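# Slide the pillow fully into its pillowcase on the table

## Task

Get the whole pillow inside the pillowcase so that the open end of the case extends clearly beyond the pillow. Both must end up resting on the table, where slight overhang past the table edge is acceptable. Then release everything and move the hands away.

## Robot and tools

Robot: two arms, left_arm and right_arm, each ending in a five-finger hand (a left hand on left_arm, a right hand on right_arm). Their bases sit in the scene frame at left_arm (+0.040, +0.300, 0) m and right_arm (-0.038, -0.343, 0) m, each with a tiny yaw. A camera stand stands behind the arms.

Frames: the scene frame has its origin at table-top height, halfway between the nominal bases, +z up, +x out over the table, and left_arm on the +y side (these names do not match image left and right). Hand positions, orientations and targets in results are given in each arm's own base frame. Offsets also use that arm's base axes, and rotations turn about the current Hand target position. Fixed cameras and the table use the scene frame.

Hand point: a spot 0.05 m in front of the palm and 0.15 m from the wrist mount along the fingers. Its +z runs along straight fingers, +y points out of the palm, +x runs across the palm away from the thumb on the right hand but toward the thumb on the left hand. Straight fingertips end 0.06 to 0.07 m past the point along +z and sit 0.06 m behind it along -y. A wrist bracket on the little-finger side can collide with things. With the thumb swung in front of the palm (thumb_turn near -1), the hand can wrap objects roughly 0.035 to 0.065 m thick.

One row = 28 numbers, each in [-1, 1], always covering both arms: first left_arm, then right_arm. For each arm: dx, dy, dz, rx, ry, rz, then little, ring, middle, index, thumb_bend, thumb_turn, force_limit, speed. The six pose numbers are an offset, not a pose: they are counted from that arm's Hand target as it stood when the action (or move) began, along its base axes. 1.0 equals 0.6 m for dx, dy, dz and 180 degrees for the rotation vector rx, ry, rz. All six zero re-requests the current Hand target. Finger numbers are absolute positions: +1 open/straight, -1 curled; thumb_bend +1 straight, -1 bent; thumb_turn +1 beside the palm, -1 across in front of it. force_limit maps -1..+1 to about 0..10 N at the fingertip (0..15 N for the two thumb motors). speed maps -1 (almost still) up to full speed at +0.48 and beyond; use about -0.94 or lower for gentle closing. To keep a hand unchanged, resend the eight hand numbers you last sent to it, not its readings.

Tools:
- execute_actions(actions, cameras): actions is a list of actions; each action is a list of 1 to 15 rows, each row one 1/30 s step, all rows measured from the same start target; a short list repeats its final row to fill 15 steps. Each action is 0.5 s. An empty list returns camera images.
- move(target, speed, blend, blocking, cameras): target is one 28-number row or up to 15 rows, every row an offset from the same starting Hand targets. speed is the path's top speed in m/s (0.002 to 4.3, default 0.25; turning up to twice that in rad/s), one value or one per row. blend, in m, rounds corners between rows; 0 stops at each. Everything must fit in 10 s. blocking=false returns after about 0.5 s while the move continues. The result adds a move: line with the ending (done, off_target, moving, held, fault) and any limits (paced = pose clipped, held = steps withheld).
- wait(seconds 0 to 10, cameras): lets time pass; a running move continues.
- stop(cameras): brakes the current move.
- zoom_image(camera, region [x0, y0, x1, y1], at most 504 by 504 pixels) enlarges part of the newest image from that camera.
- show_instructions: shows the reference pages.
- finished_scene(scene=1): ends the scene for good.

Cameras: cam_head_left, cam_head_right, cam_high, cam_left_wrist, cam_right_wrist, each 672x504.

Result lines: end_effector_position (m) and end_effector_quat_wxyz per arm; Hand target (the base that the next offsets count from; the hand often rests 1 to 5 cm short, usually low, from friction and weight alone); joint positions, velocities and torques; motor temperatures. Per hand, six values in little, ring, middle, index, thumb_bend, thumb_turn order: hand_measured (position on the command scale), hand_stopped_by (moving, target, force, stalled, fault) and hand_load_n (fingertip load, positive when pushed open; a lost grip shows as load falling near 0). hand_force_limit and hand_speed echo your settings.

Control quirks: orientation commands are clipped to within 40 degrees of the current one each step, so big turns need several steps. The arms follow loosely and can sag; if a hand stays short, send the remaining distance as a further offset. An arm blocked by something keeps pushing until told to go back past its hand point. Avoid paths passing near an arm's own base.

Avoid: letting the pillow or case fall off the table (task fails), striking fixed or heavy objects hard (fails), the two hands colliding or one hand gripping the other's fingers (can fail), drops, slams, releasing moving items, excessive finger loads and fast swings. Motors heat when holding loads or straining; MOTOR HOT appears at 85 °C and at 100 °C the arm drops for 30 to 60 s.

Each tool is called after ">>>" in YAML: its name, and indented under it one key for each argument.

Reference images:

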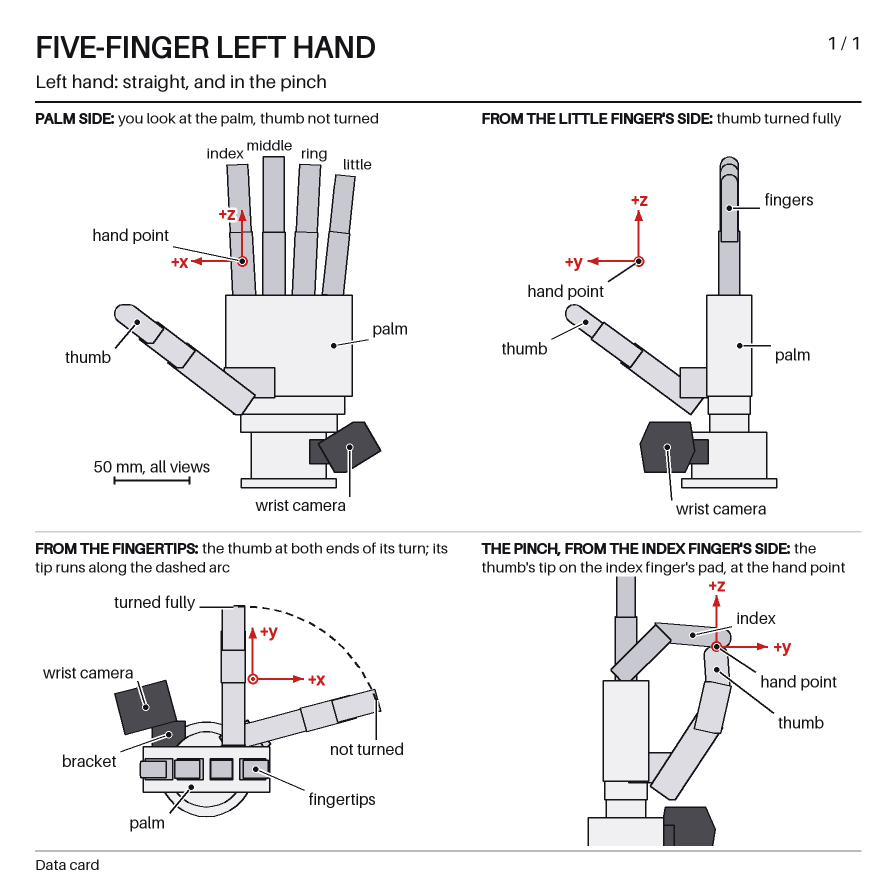

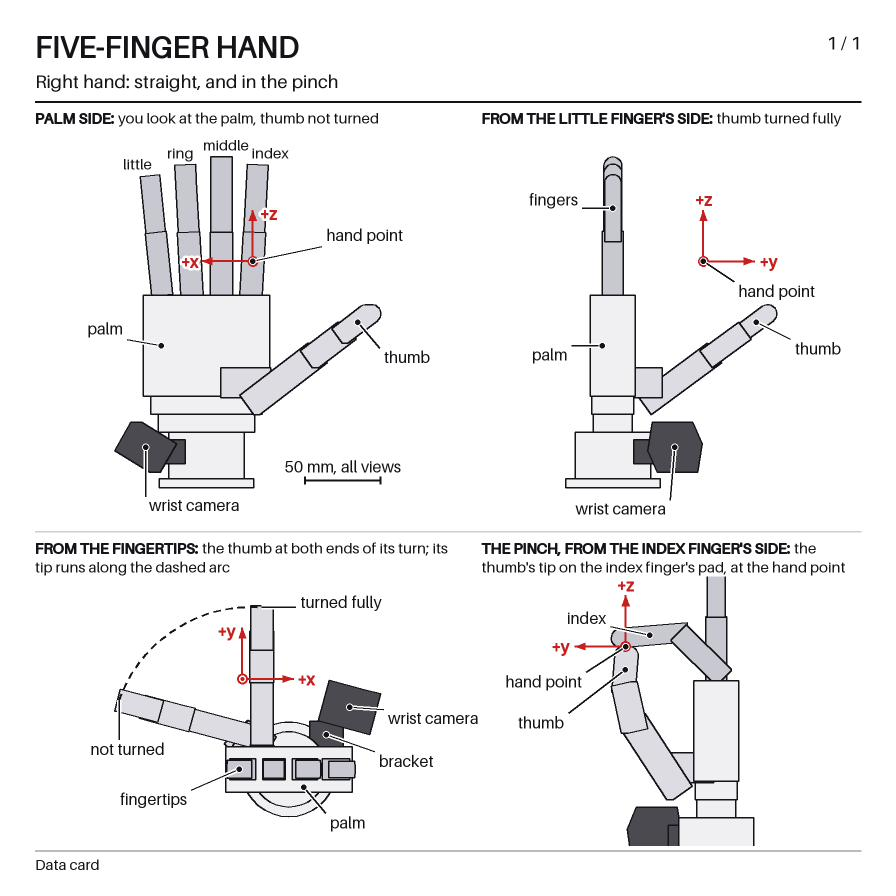

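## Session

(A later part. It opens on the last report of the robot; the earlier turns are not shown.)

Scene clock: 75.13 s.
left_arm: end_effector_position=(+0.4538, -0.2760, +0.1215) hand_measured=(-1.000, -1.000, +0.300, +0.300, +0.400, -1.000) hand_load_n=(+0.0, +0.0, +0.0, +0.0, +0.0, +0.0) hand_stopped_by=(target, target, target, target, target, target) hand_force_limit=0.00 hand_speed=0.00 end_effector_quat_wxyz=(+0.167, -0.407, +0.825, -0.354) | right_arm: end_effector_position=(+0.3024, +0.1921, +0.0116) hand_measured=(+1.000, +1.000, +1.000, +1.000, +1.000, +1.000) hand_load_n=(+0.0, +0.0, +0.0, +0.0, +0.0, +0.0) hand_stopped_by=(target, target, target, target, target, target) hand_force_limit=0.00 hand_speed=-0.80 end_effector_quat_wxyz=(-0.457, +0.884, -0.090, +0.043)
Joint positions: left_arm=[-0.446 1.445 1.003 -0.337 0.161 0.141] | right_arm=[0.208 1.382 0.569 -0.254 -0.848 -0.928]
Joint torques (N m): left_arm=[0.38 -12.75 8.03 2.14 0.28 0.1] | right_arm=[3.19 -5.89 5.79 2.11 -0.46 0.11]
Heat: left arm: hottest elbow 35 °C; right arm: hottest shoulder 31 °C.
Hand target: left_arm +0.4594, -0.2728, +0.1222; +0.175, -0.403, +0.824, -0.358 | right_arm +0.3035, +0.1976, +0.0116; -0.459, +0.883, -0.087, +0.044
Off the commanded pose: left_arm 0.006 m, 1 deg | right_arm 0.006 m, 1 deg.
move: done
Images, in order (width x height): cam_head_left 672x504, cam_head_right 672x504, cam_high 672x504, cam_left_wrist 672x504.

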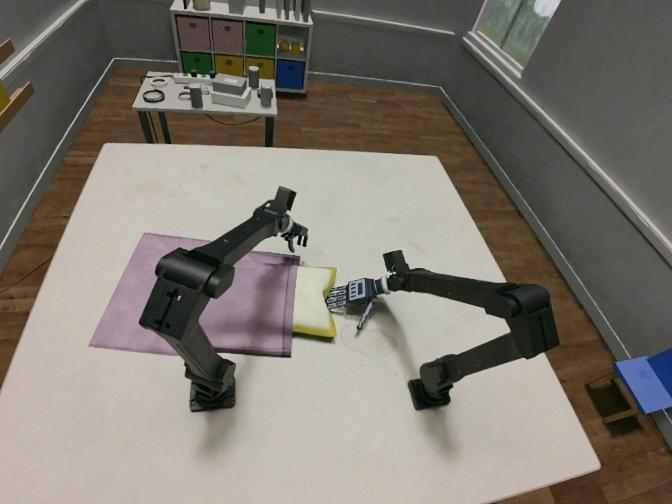

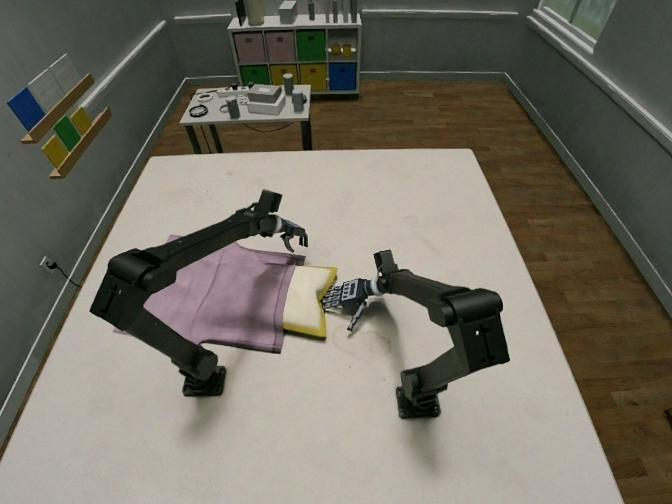

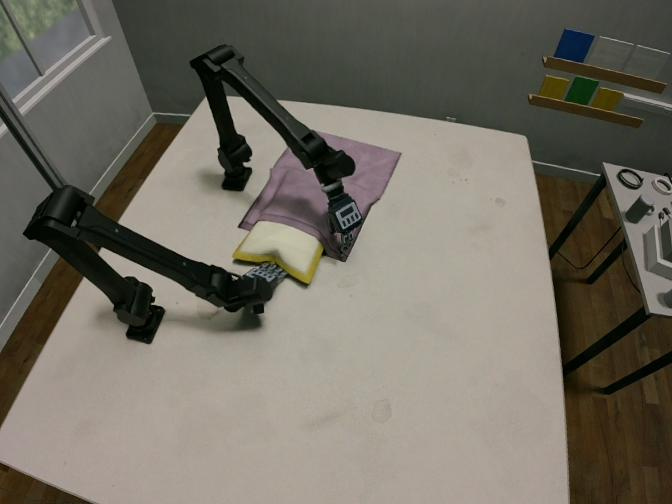

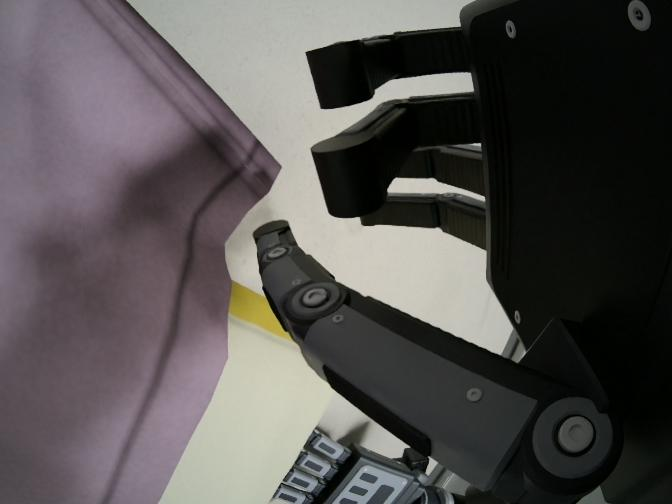

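>>> move:
  target: [0.0,0.045,-0.11,0,0,0,-1,-1,0.3,0.3,0.4,-1,0,0,0,0,0,0,0,0,1,1,1,1,1,1,0,-0.8]
  speed: 0.1
  cameras: ["cam_head_left","cam_head_right","cam_high","cam_left_wrist"]

>>> zoom_image:
  camera: "cam_head_left"
  region: [250, 190, 370, 290]

>>> zoom_image:
  camera: "cam_high"
  region: [260, 170, 400, 310]

Scene clock: 77.77 s.
left_arm: end_effector_position=(+0.4544, -0.2499, +0.0572) hand_measured=(-1.000, -1.000, +0.300, +0.300, +0.400, -1.000) hand_load_n=(+0.0, +0.0, +0.0, +0.0, +0.0, +0.0) hand_stopped_by=(target, target, target, target, target, target) hand_force_limit=0.00 hand_speed=0.00 end_effector_quat_wxyz=(+0.168, -0.406, +0.825, -0.355) | right_arm: end_effector_position=(+0.3024, +0.1921, +0.0116) hand_measured=(+1.000, +1.000, +1.000, +1.000, +1.000, +1.000) hand_load_n=(-0.5, +0.0, +0.0, -0.5, -0.5, +0.0) hand_stopped_by=(target, target, target, target, target, target) hand_force_limit=0.00 hand_speed=-0.80 end_effector_quat_wxyz=(-0.457, +0.884, -0.090, +0.043)
Joint positions: left_arm=[-0.39 1.514 0.883 -0.152 0.202 0.181] | right_arm=[0.208 1.382 0.569 -0.254 -0.848 -0.928]
Joint torques (N m): left_arm=[0.44 -12.51 7.13 2 0.3 0.1] | right_arm=[3.14 -5.95 5.79 2.11 -0.47 0.11]
Heat: left arm: hottest elbow 35 °C; right arm: hottest shoulder 31 °C.
Hand target: left_arm +0.4592, -0.2458, +0.0561; +0.175, -0.403, +0.824, -0.358 | right_arm +0.3035, +0.1976, +0.0116; -0.459, +0.883, -0.087, +0.044
Off the commanded pose: left_arm 0.007 m, 1 deg | right_arm 0.006 m, 1 deg.
move: done
Images, in order (width x height): cam_head_left 672x504, cam_head_right 672x504, cam_high 672x504, cam_left_wrist 672x504.

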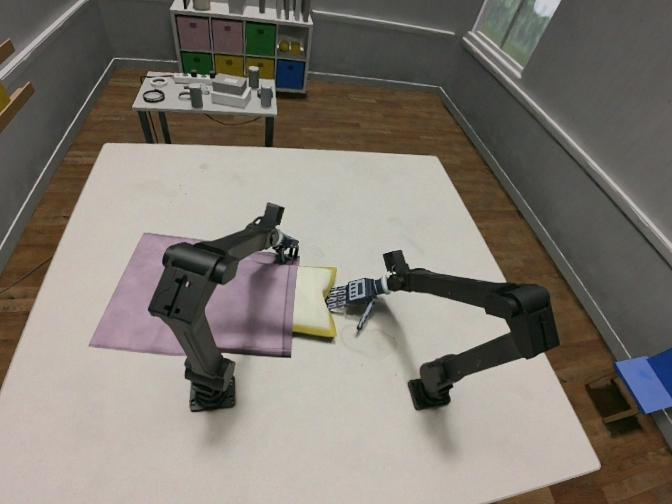

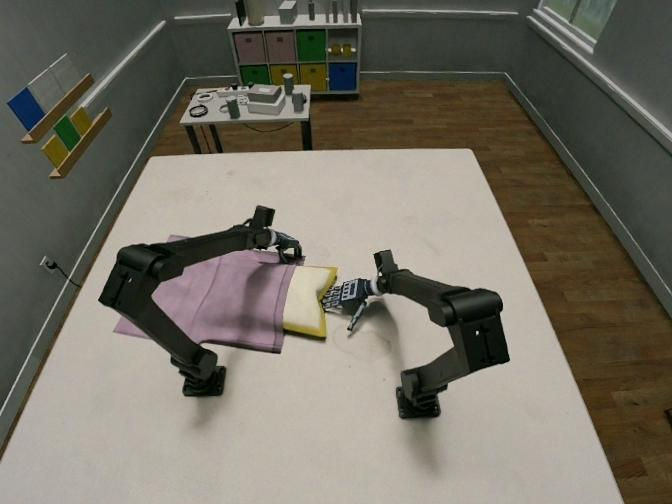

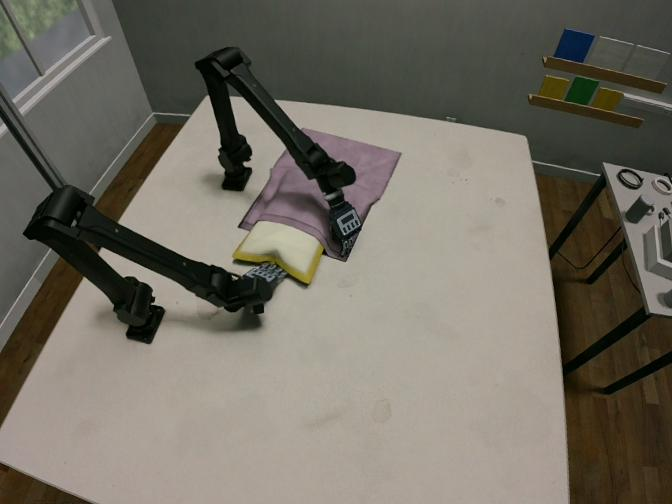

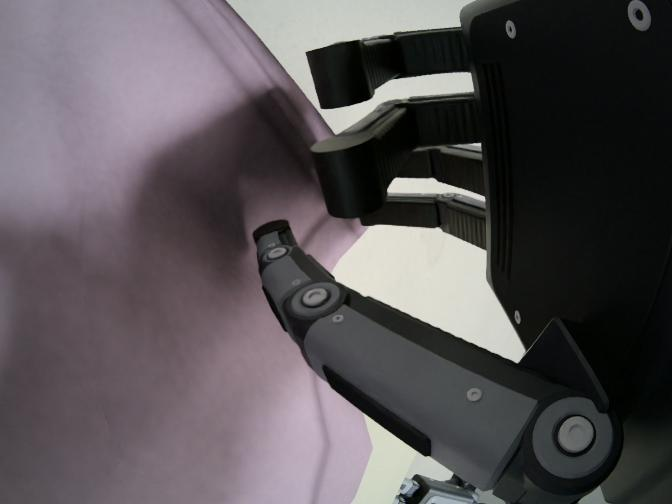

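Scaled by 4.200 from the camera's 672x504 image, which has a finer 960x720 frame.

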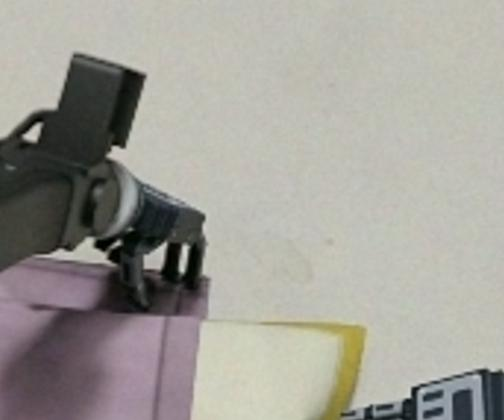

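Scaled by 3.600 from the camera's 672x504 image, which has a finer 960x720 frame.

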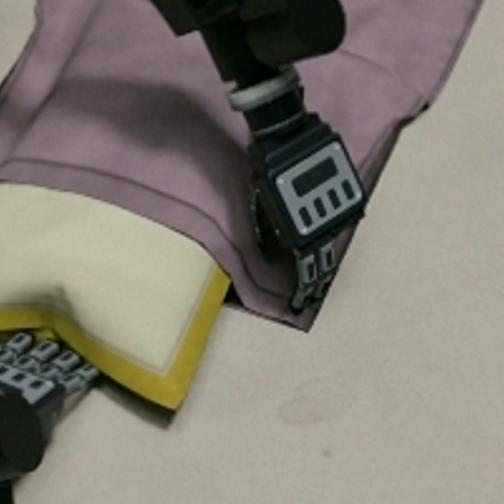

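>>> move:
  target: [0.0,0.0,-0.033,0,0,0,-1,-1,0.3,0.3,0.4,-1,0,0,0,0,0,0,0,0,1,1,1,1,1,1,0,-0.8]
  speed: 0.1
  cameras: ["cam_head_left","cam_high","cam_left_wrist"]

>>> zoom_image:
  camera: "cam_head_left"
  region: [250, 210, 350, 290]

>>> zoom_image:
  camera: "cam_high"
  region: [290, 200, 380, 290]

Scene clock: 82.27 s.
left_arm: end_effector_position=(+0.4602, -0.2529, +0.0527) hand_measured=(-1.000, -1.000, +0.300, +0.300, +0.400, -1.000) hand_load_n=(+0.0, +0.0, -2.5, +0.0, +0.0, +0.0) hand_stopped_by=(target, target, target, target, target, target) hand_force_limit=0.00 hand_speed=0.00 end_effector_quat_wxyz=(+0.177, -0.401, +0.820, -0.368) | right_arm: end_effector_position=(+0.3024, +0.1920, +0.0116) hand_measured=(+1.000, +1.000, +1.000, +1.000, +1.000, +1.000) hand_load_n=(+0.0, +0.0, -0.5, -0.5, +0.0, -0.5) hand_stopped_by=(target, target, target, target, target, target) hand_force_limit=0.00 hand_speed=-0.80 end_effector_quat_wxyz=(-0.456, +0.884, -0.090, +0.043)
Joint positions: left_arm=[-0.39 1.528 0.868 -0.088 0.206 0.182] | right_arm=[0.208 1.382 0.569 -0.254 -0.847 -0.928]
Joint torques (N m): left_arm=[0.44 -10.64 6.34 1.91 0.17 0.1] | right_arm=[3.14 -5.95 5.78 2.11 -0.48 0.11]
Heat: left arm: hottest elbow 35 °C; right arm: hottest shoulder 31 °C.
Hand target: left_arm +0.4593, -0.2458, +0.0362; +0.175, -0.403, +0.824, -0.358 | right_arm +0.3035, +0.1976, +0.0116; -0.459, +0.883, -0.087, +0.044
Off the commanded pose: left_arm 0.018 m, 1 deg | right_arm 0.006 m, 1 deg.
move: off_target (left_arm)
Images, in order (width x height): cam_head_left 672x504, cam_high 672x504, cam_left_wrist 672x504.

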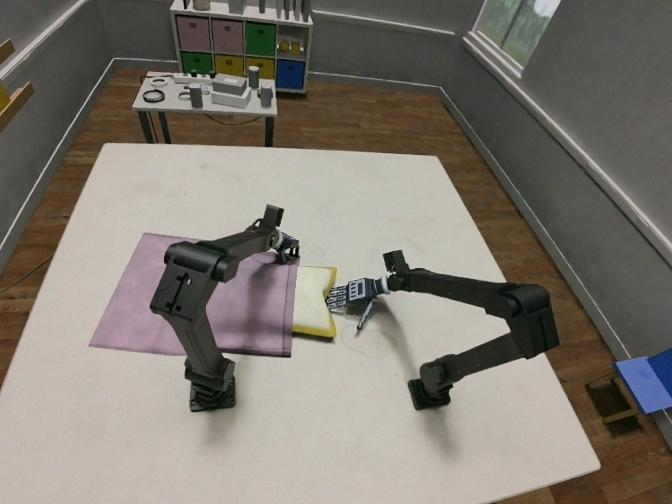

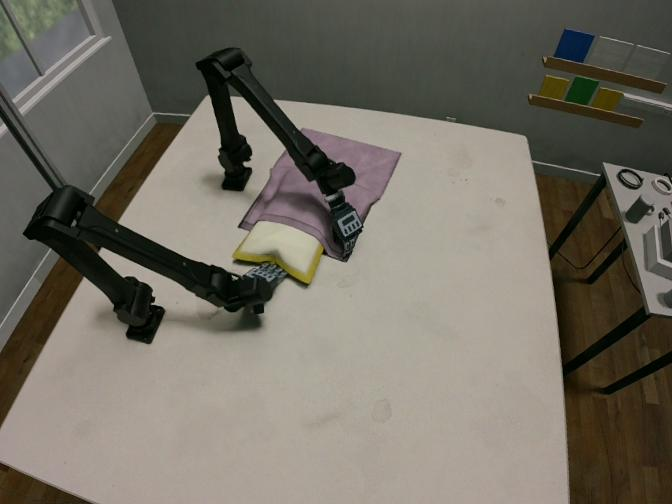

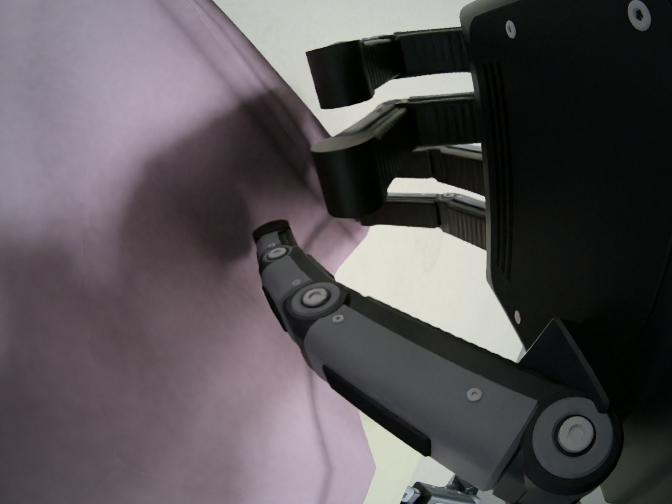

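Scaled by 5.040 from the camera's 672x504 image, which has a finer 960x720 frame.

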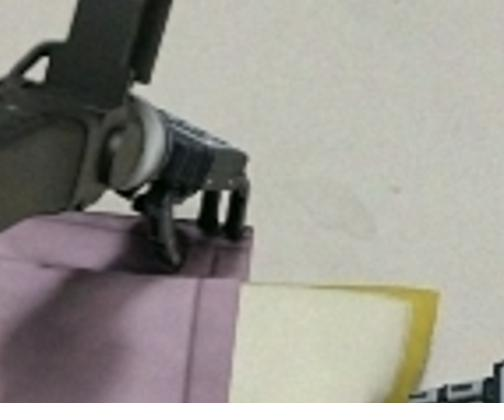

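Scaled by 5.600 from the camera's 672x504 image, which has a finer 960x720 frame.

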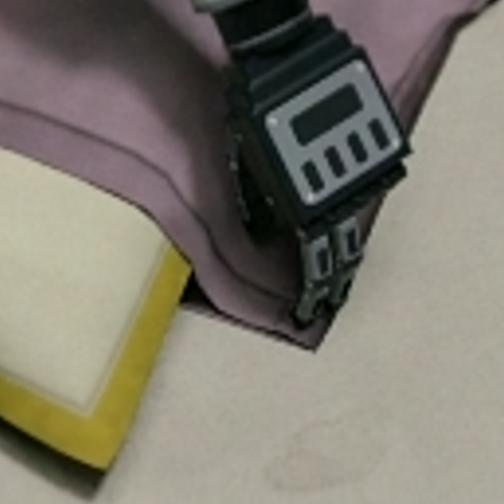

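>>> move:
  target: [0.0,0.0,0.005,0,0,0,-1,-1,-0.2,-0.2,-0.2,-1,0.2,-0.6,0,0,0,0,0,0,1,1,1,1,1,1,0,-0.8]
  speed: 0.1
  cameras: ["cam_head_left","cam_high","cam_left_wrist"]

>>> zoom_image:
  camera: "cam_head_left"
  region: [250, 210, 350, 290]

>>> zoom_image:
  camera: "cam_high"
  region: [290, 200, 380, 290]

Scene clock: 85.83 s.
left_arm: end_effector_position=(+0.4576, -0.2519, +0.0431) hand_measured=(-1.000, -1.000, -0.200, -0.200, -0.200, -1.000) hand_load_n=(+0.0, +0.0, +0.0, +0.5, +0.0, +0.0) hand_stopped_by=(target, target, target, target, target, target) hand_force_limit=0.20 hand_speed=-0.60 end_effector_quat_wxyz=(+0.172, -0.403, +0.823, -0.362) | right_arm: end_effector_position=(+0.3024, +0.1920, +0.0116) hand_measured=(+1.000, +1.000, +1.000, +1.000, +1.000, +1.000) hand_load_n=(+0.0, +0.0, +0.0, -0.5, +0.0, +0.0) hand_stopped_by=(target, target, target, target, target, target) hand_force_limit=0.00 hand_speed=-0.80 end_effector_quat_wxyz=(-0.456, +0.884, -0.090, +0.043)
Joint positions: left_arm=[-0.39 1.544 0.863 -0.085 0.206 0.182] | right_arm=[0.208 1.382 0.569 -0.254 -0.847 -0.928]
Joint torques (N m): left_arm=[0.44 -12.63 6.91 1.5 0.16 0.1] | right_arm=[3.19 -5.89 5.78 2.11 -0.48 0.11]
Heat: left arm: hottest elbow 34 °C; right arm: hottest shoulder 31 °C.
Hand target: left_arm +0.4592, -0.2458, +0.0392; +0.175, -0.403, +0.824, -0.358 | right_arm +0.3035, +0.1976, +0.0116; -0.459, +0.883, -0.087, +0.044
Off the commanded pose: left_arm 0.007 m, 1 deg | right_arm 0.006 m, 1 deg.
move: done
Images, in order (width x height): cam_head_left 672x504, cam_high 672x504, cam_left_wrist 672x504.

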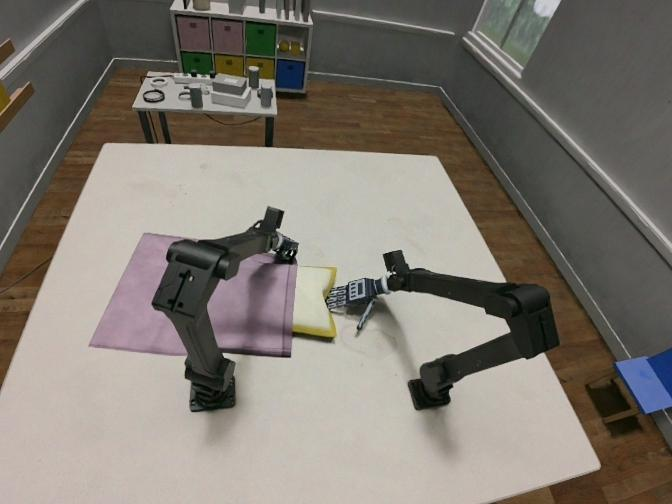

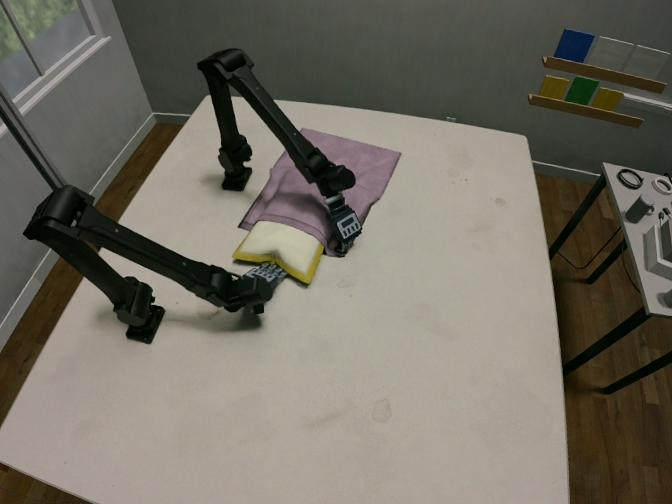

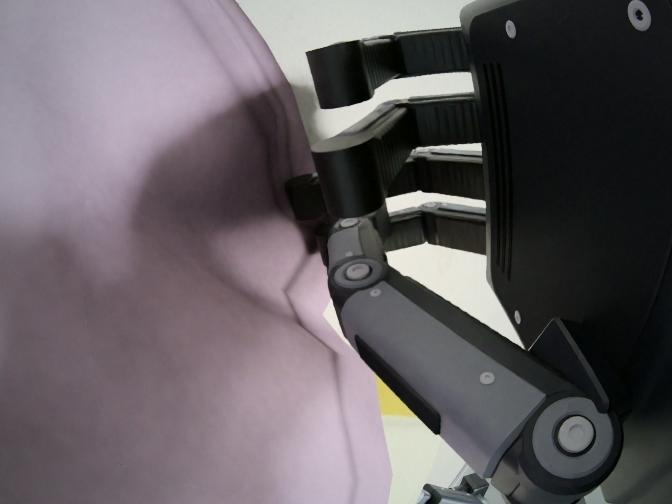

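Scaled by 5.040 from the camera's 672x504 image, which has a finer 960x720 frame.

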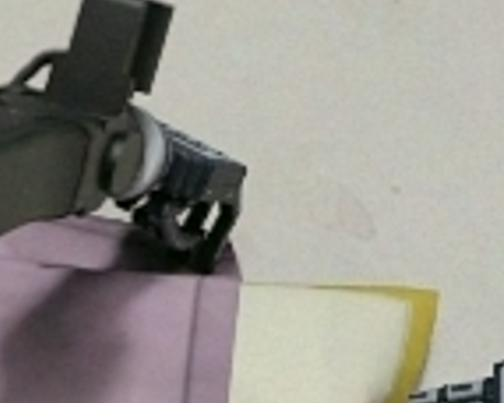

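Scaled by 5.600 from the camera's 672x504 image, which has a finer 960x720 frame.

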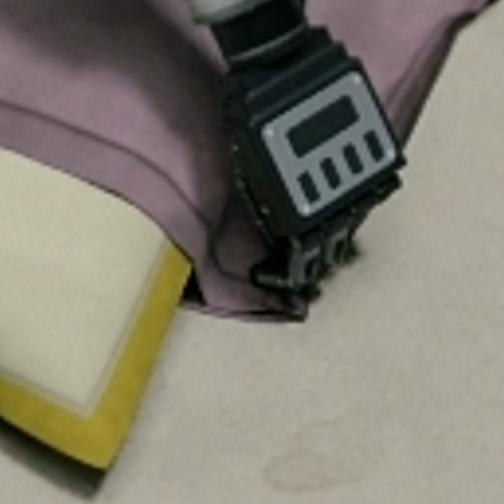

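>>> move:
  target: [0.0,0.0,0.005,0,0,0,-1,-1,-0.6,-0.6,-0.5,-1,0.2,-0.6,0,0,0,0,0,0,1,1,1,1,1,1,0,-0.8]
  speed: 0.1
  cameras: ["cam_head_left","cam_high","cam_left_wrist"]

>>> zoom_image:
  camera: "cam_head_left"
  region: [250, 210, 350, 290]

>>> zoom_image:
  camera: "cam_high"
  region: [290, 200, 380, 290]

Scene clock: 87.50 s.
left_arm: end_effector_position=(+0.4576, -0.2519, +0.0431) hand_measured=(-1.000, -1.000, -0.230, -0.268, -0.212, -1.000) hand_load_n=(+0.0, +0.0, +12.0, +12.0, +9.0, -4.5) hand_stopped_by=(target, target, force, force, force, target) hand_force_limit=0.20 hand_speed=-0.60 end_effector_quat_wxyz=(+0.172, -0.403, +0.823, -0.362) | right_arm: end_effector_position=(+0.3024, +0.1920, +0.0116) hand_measured=(+1.000, +1.000, +1.000, +1.000, +1.000, +1.000) hand_load_n=(+0.0, +0.0, -0.5, +0.0, +0.0, -0.5) hand_stopped_by=(target, target, target, target, target, target) hand_force_limit=0.00 hand_speed=-0.80 end_effector_quat_wxyz=(-0.456, +0.884, -0.090, +0.043)
Joint positions: left_arm=[-0.39 1.544 0.863 -0.085 0.206 0.183] | right_arm=[0.208 1.382 0.569 -0.254 -0.847 -0.928]
Joint torques (N m): left_arm=[0.5 -13.16 7.17 1.17 0.17 0.09] | right_arm=[3.19 -5.95 5.78 2.1 -0.48 0.11]
Heat: left arm: hottest elbow 34 °C; right arm: hottest shoulder 31 °C.
Hand target: left_arm +0.4592, -0.2458, +0.0422; +0.175, -0.403, +0.824, -0.358 | right_arm +0.3035, +0.1976, +0.0116; -0.459, +0.883, -0.087, +0.044
Off the commanded pose: left_arm 0.006 m, 1 deg | right_arm 0.006 m, 1 deg.
move: done
Images, in order (width x height): cam_head_left 672x504, cam_high 672x504, cam_left_wrist 672x504.

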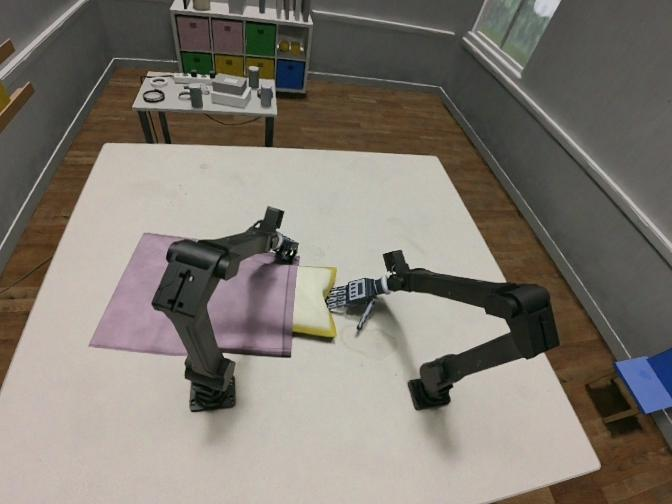

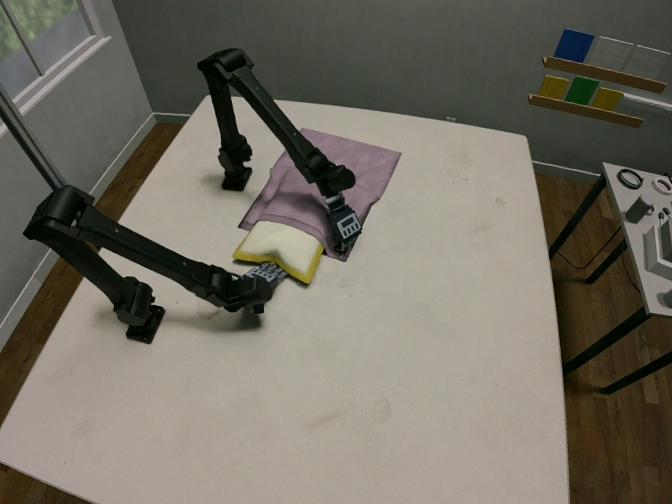

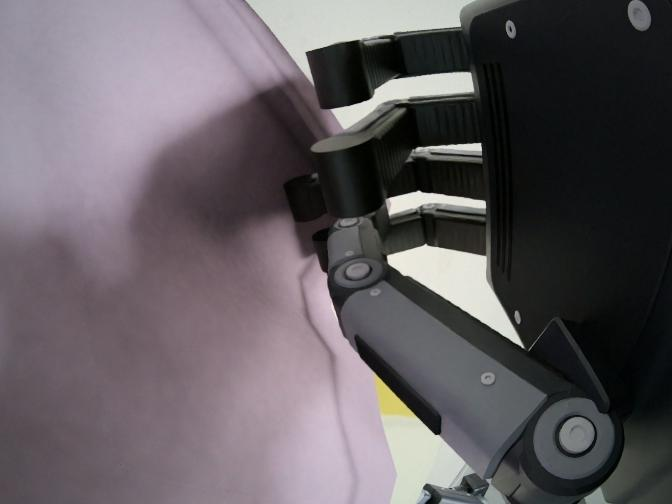

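Scaled by 5.040 from the camera's 672x504 image, which has a finer 960x720 frame.

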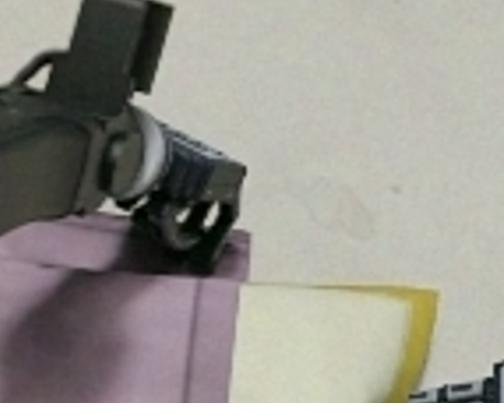

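Scaled by 5.600 from the camera's 672x504 image, which has a finer 960x720 frame.

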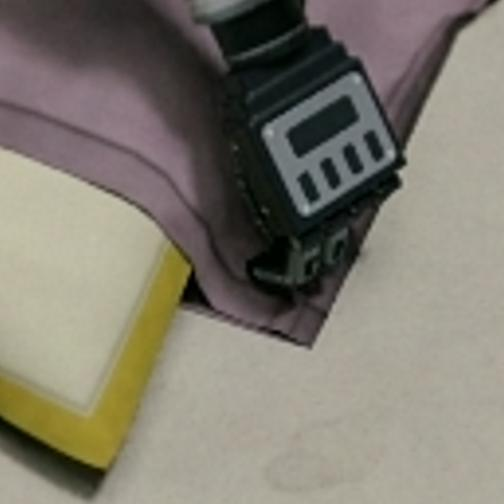

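>>> move:
  target:
    - [0.0,0.0,0.08,0,0,0,-1,-1,0.2,0.2,0.7,-1,0.2,-0.3,0,0,0,0,0,0,1,1,1,1,1,1,0,-0.8]
    - [0.0,0.012,0.08,0,0,-0.261,-1,-1,0.2,0.2,0.7,-1,0.2,-0.3,0,0,0,0,0,0,1,1,1,1,1,1,0,-0.8]
  speed: 0.15
  cameras: ["cam_head_left","cam_high","cam_left_wrist"]

>>> zoom_image:
  camera: "cam_head_left"
  region: [250, 210, 350, 290]

>>> zoom_image:
  camera: "cam_high"
  region: [290, 200, 380, 290]

Scene clock: 100.80 s.
left_arm: end_effector_position=(+0.4350, -0.2381, +0.0737) hand_measured=(-1.000, -1.000, +0.200, +0.200, +0.700, -1.000) hand_load_n=(+0.0, +0.0, +0.0, +0.0, +0.0, +0.0) hand_stopped_by=(target, target, target, target, target, target) hand_force_limit=0.20 hand_speed=-0.30 end_effector_quat_wxyz=(-0.003, -0.049, +0.919, -0.391) | right_arm: end_effector_position=(+0.3029, +0.1925, +0.0115) hand_measured=(+1.000, +1.000, +1.000, +1.000, +1.000, +1.000) hand_load_n=(+0.0, +0.0, +0.0, +0.0, +0.0, +0.0) hand_stopped_by=(target, target, target, target, target, target) hand_force_limit=0.00 hand_speed=-0.80 end_effector_quat_wxyz=(-0.456, +0.884, -0.090, +0.044)
Joint positions: left_arm=[-0.286 1.663 1.17 -0.751 0.749 1.05] | right_arm=[0.21 1.382 0.569 -0.251 -0.845 -0.927]
Joint torques (N m): left_arm=[0.73 -14.74 12.04 0.2 0.82 0.06] | right_arm=[3.02 -5.95 5.79 1.99 -0.56 0.1]
Heat: left arm: hottest elbow 34 °C; right arm: hottest shoulder 31 °C.
Hand target: left_arm +0.4594, -0.2387, +0.0904; +0.018, -0.041, +0.916, -0.399 | right_arm +0.3035, +0.1976, +0.0116; -0.459, +0.883, -0.087, +0.044
Off the commanded pose: left_arm 0.029 m, 3 deg | right_arm 0.005 m, 0 deg.
move: off_target (left_arm)
Images, in order (width x height): cam_head_left 672x504, cam_high 672x504, cam_left_wrist 672x504.

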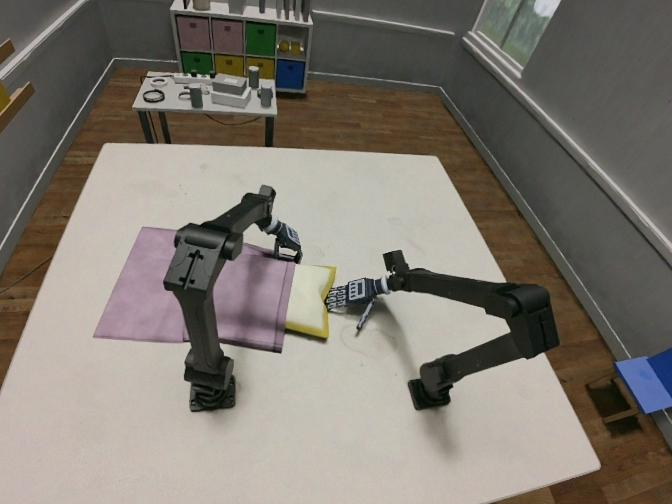

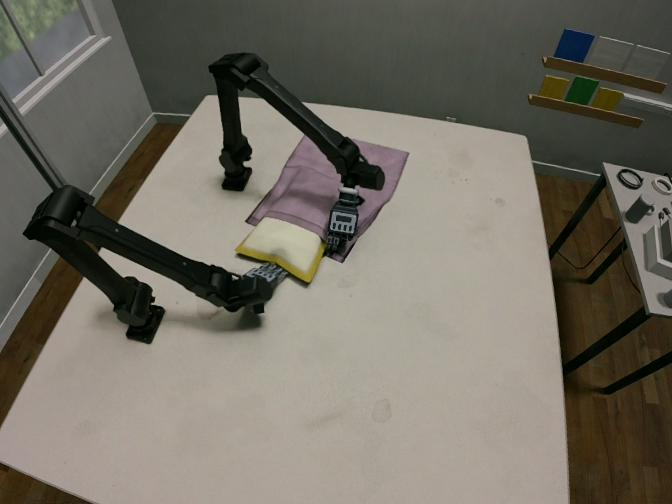

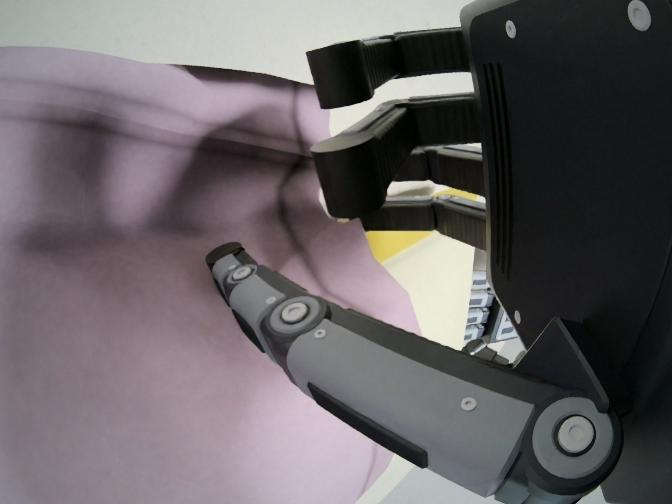

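Scaled by 5.040 from the camera's 672x504 image, which has a finer 960x720 frame.

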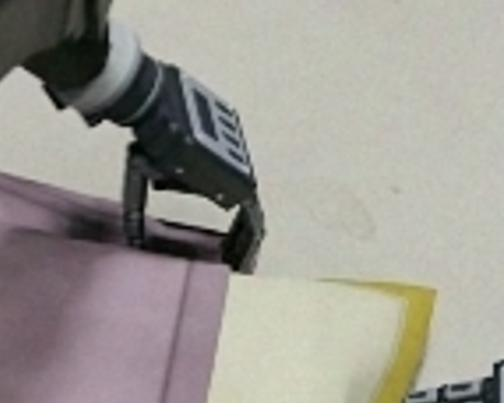

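Scaled by 5.600 from the camera's 672x504 image, which has a finer 960x720 frame.

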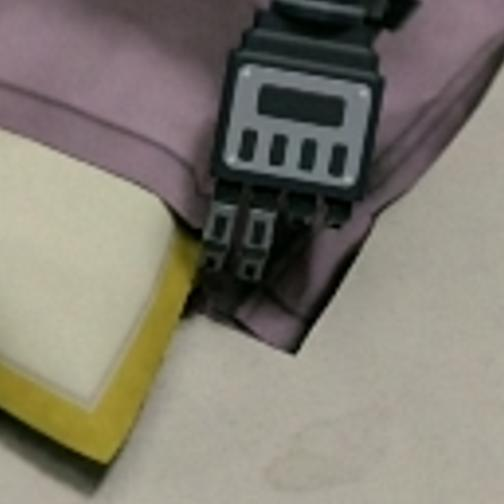

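>>> move:
  target: [0.0,0.0,0.12,0,0,0,-1,-1,0.2,0.2,0.7,-1,0.2,-0.3,0,0,0,0,0,0,1,1,1,1,1,1,0,-0.8]
  speed: 0.15
  cameras: ["cam_head_left","cam_head_right","cam_high","cam_left_wrist"]

>>> zoom_image:
  camera: "cam_head_left"
  region: [220, 180, 350, 290]

>>> zoom_image:
  camera: "cam_high"
  region: [220, 120, 420, 290]

Scene clock: 103.03 s.
left_arm: end_effector_position=(+0.4374, -0.2387, +0.1371) hand_measured=(-1.000, -1.000, +0.200, +0.200, +0.700, -1.000) hand_load_n=(+0.0, +0.0, +0.0, +0.0, +0.0, +0.0) hand_stopped_by=(target, target, target, target, target, target) hand_force_limit=0.20 hand_speed=-0.30 end_effector_quat_wxyz=(-0.010, -0.052, +0.920, -0.389) | right_arm: end_effector_position=(+0.3029, +0.1925, +0.0115) hand_measured=(+1.000, +1.000, +1.000, +1.000, +1.000, +1.000) hand_load_n=(+0.0, +0.0, +0.0, -0.5, +0.0, +0.0) hand_stopped_by=(target, target, target, target, target, target) hand_force_limit=0.00 hand_speed=-0.80 end_effector_quat_wxyz=(-0.456, +0.884, -0.090, +0.044)
Joint positions: left_arm=[-0.286 1.612 1.287 -0.936 0.749 1.05] | right_arm=[0.21 1.382 0.569 -0.251 -0.845 -0.927]
Joint torques (N m): left_arm=[0.62 -16.09 12.62 0.2 0.8 0.1] | right_arm=[3.02 -5.95 5.78 1.99 -0.56 0.11]
Heat: left arm: hottest elbow 34 °C; right arm: hottest shoulder 31 °C.
Hand target: left_arm +0.4593, -0.2386, +0.1624; +0.018, -0.041, +0.916, -0.399 | right_arm +0.3035, +0.1976, +0.0116; -0.459, +0.883, -0.087, +0.044
Off the commanded pose: left_arm 0.033 m, 4 deg | right_arm 0.005 m, 0 deg.
move: off_target (left_arm)
Images, in order (width x height): cam_head_left 672x504, cam_head_right 672x504, cam_high 672x504, cam_left_wrist 672x504.

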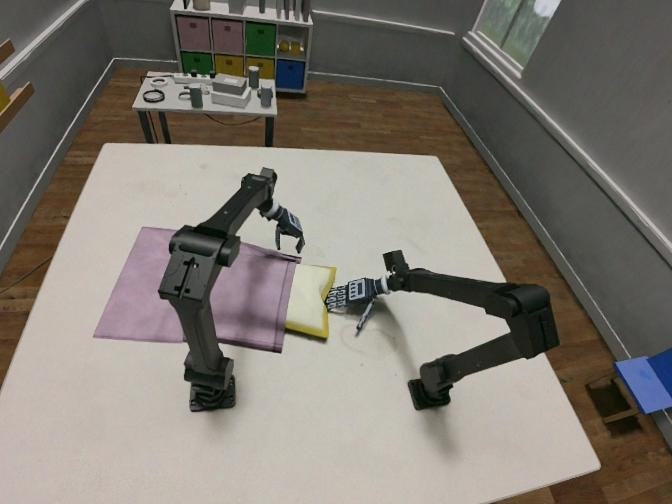

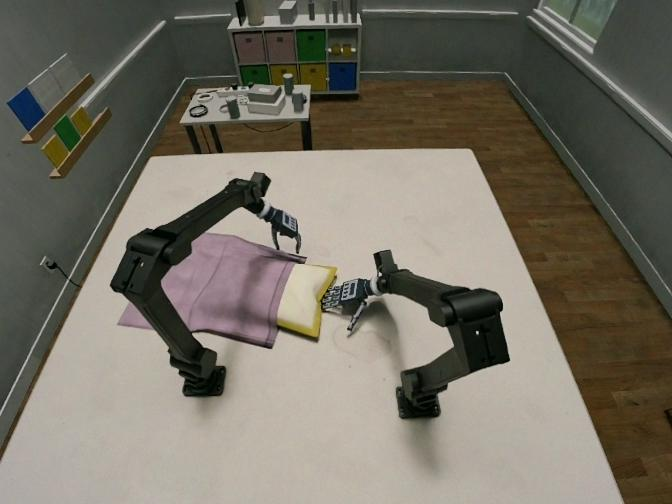

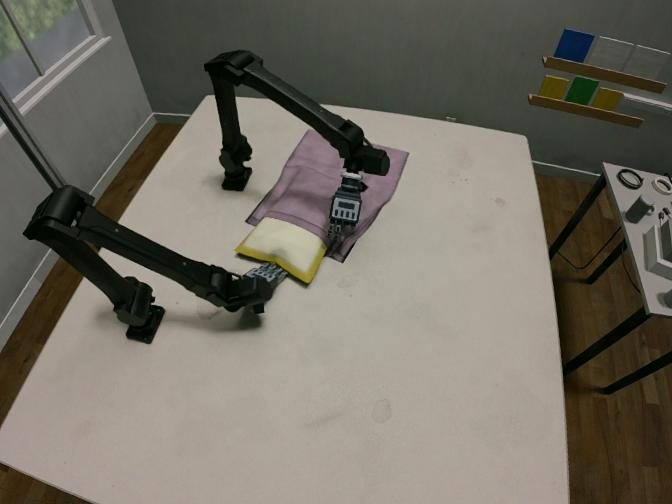

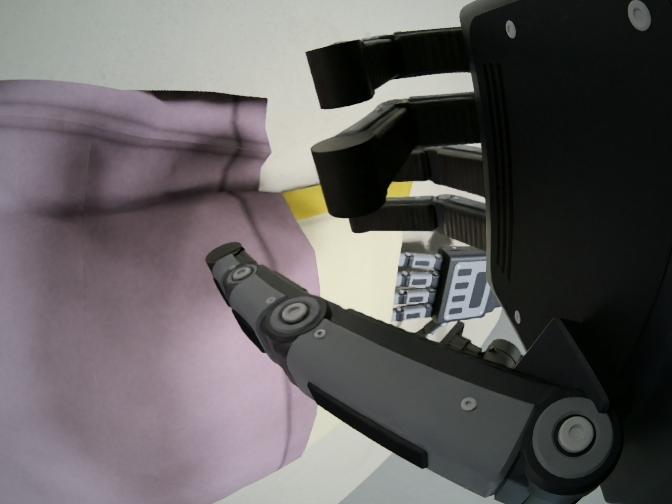

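Scaled by 3.877 from the camera's 672x504 image, which has a finer 960x720 frame.

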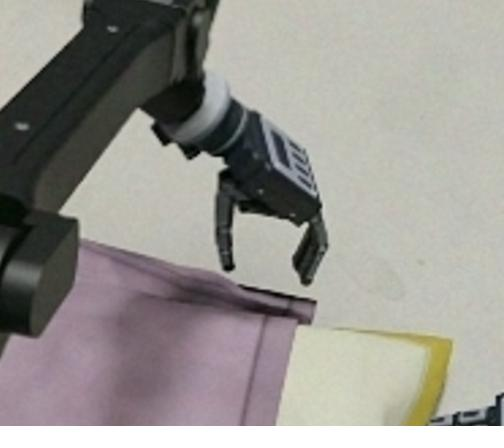

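Scaled by 2.520 from the camera's 672x504 image, which has a finer 960x720 frame.

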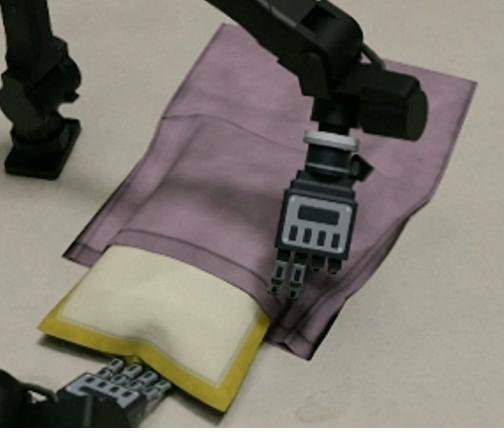

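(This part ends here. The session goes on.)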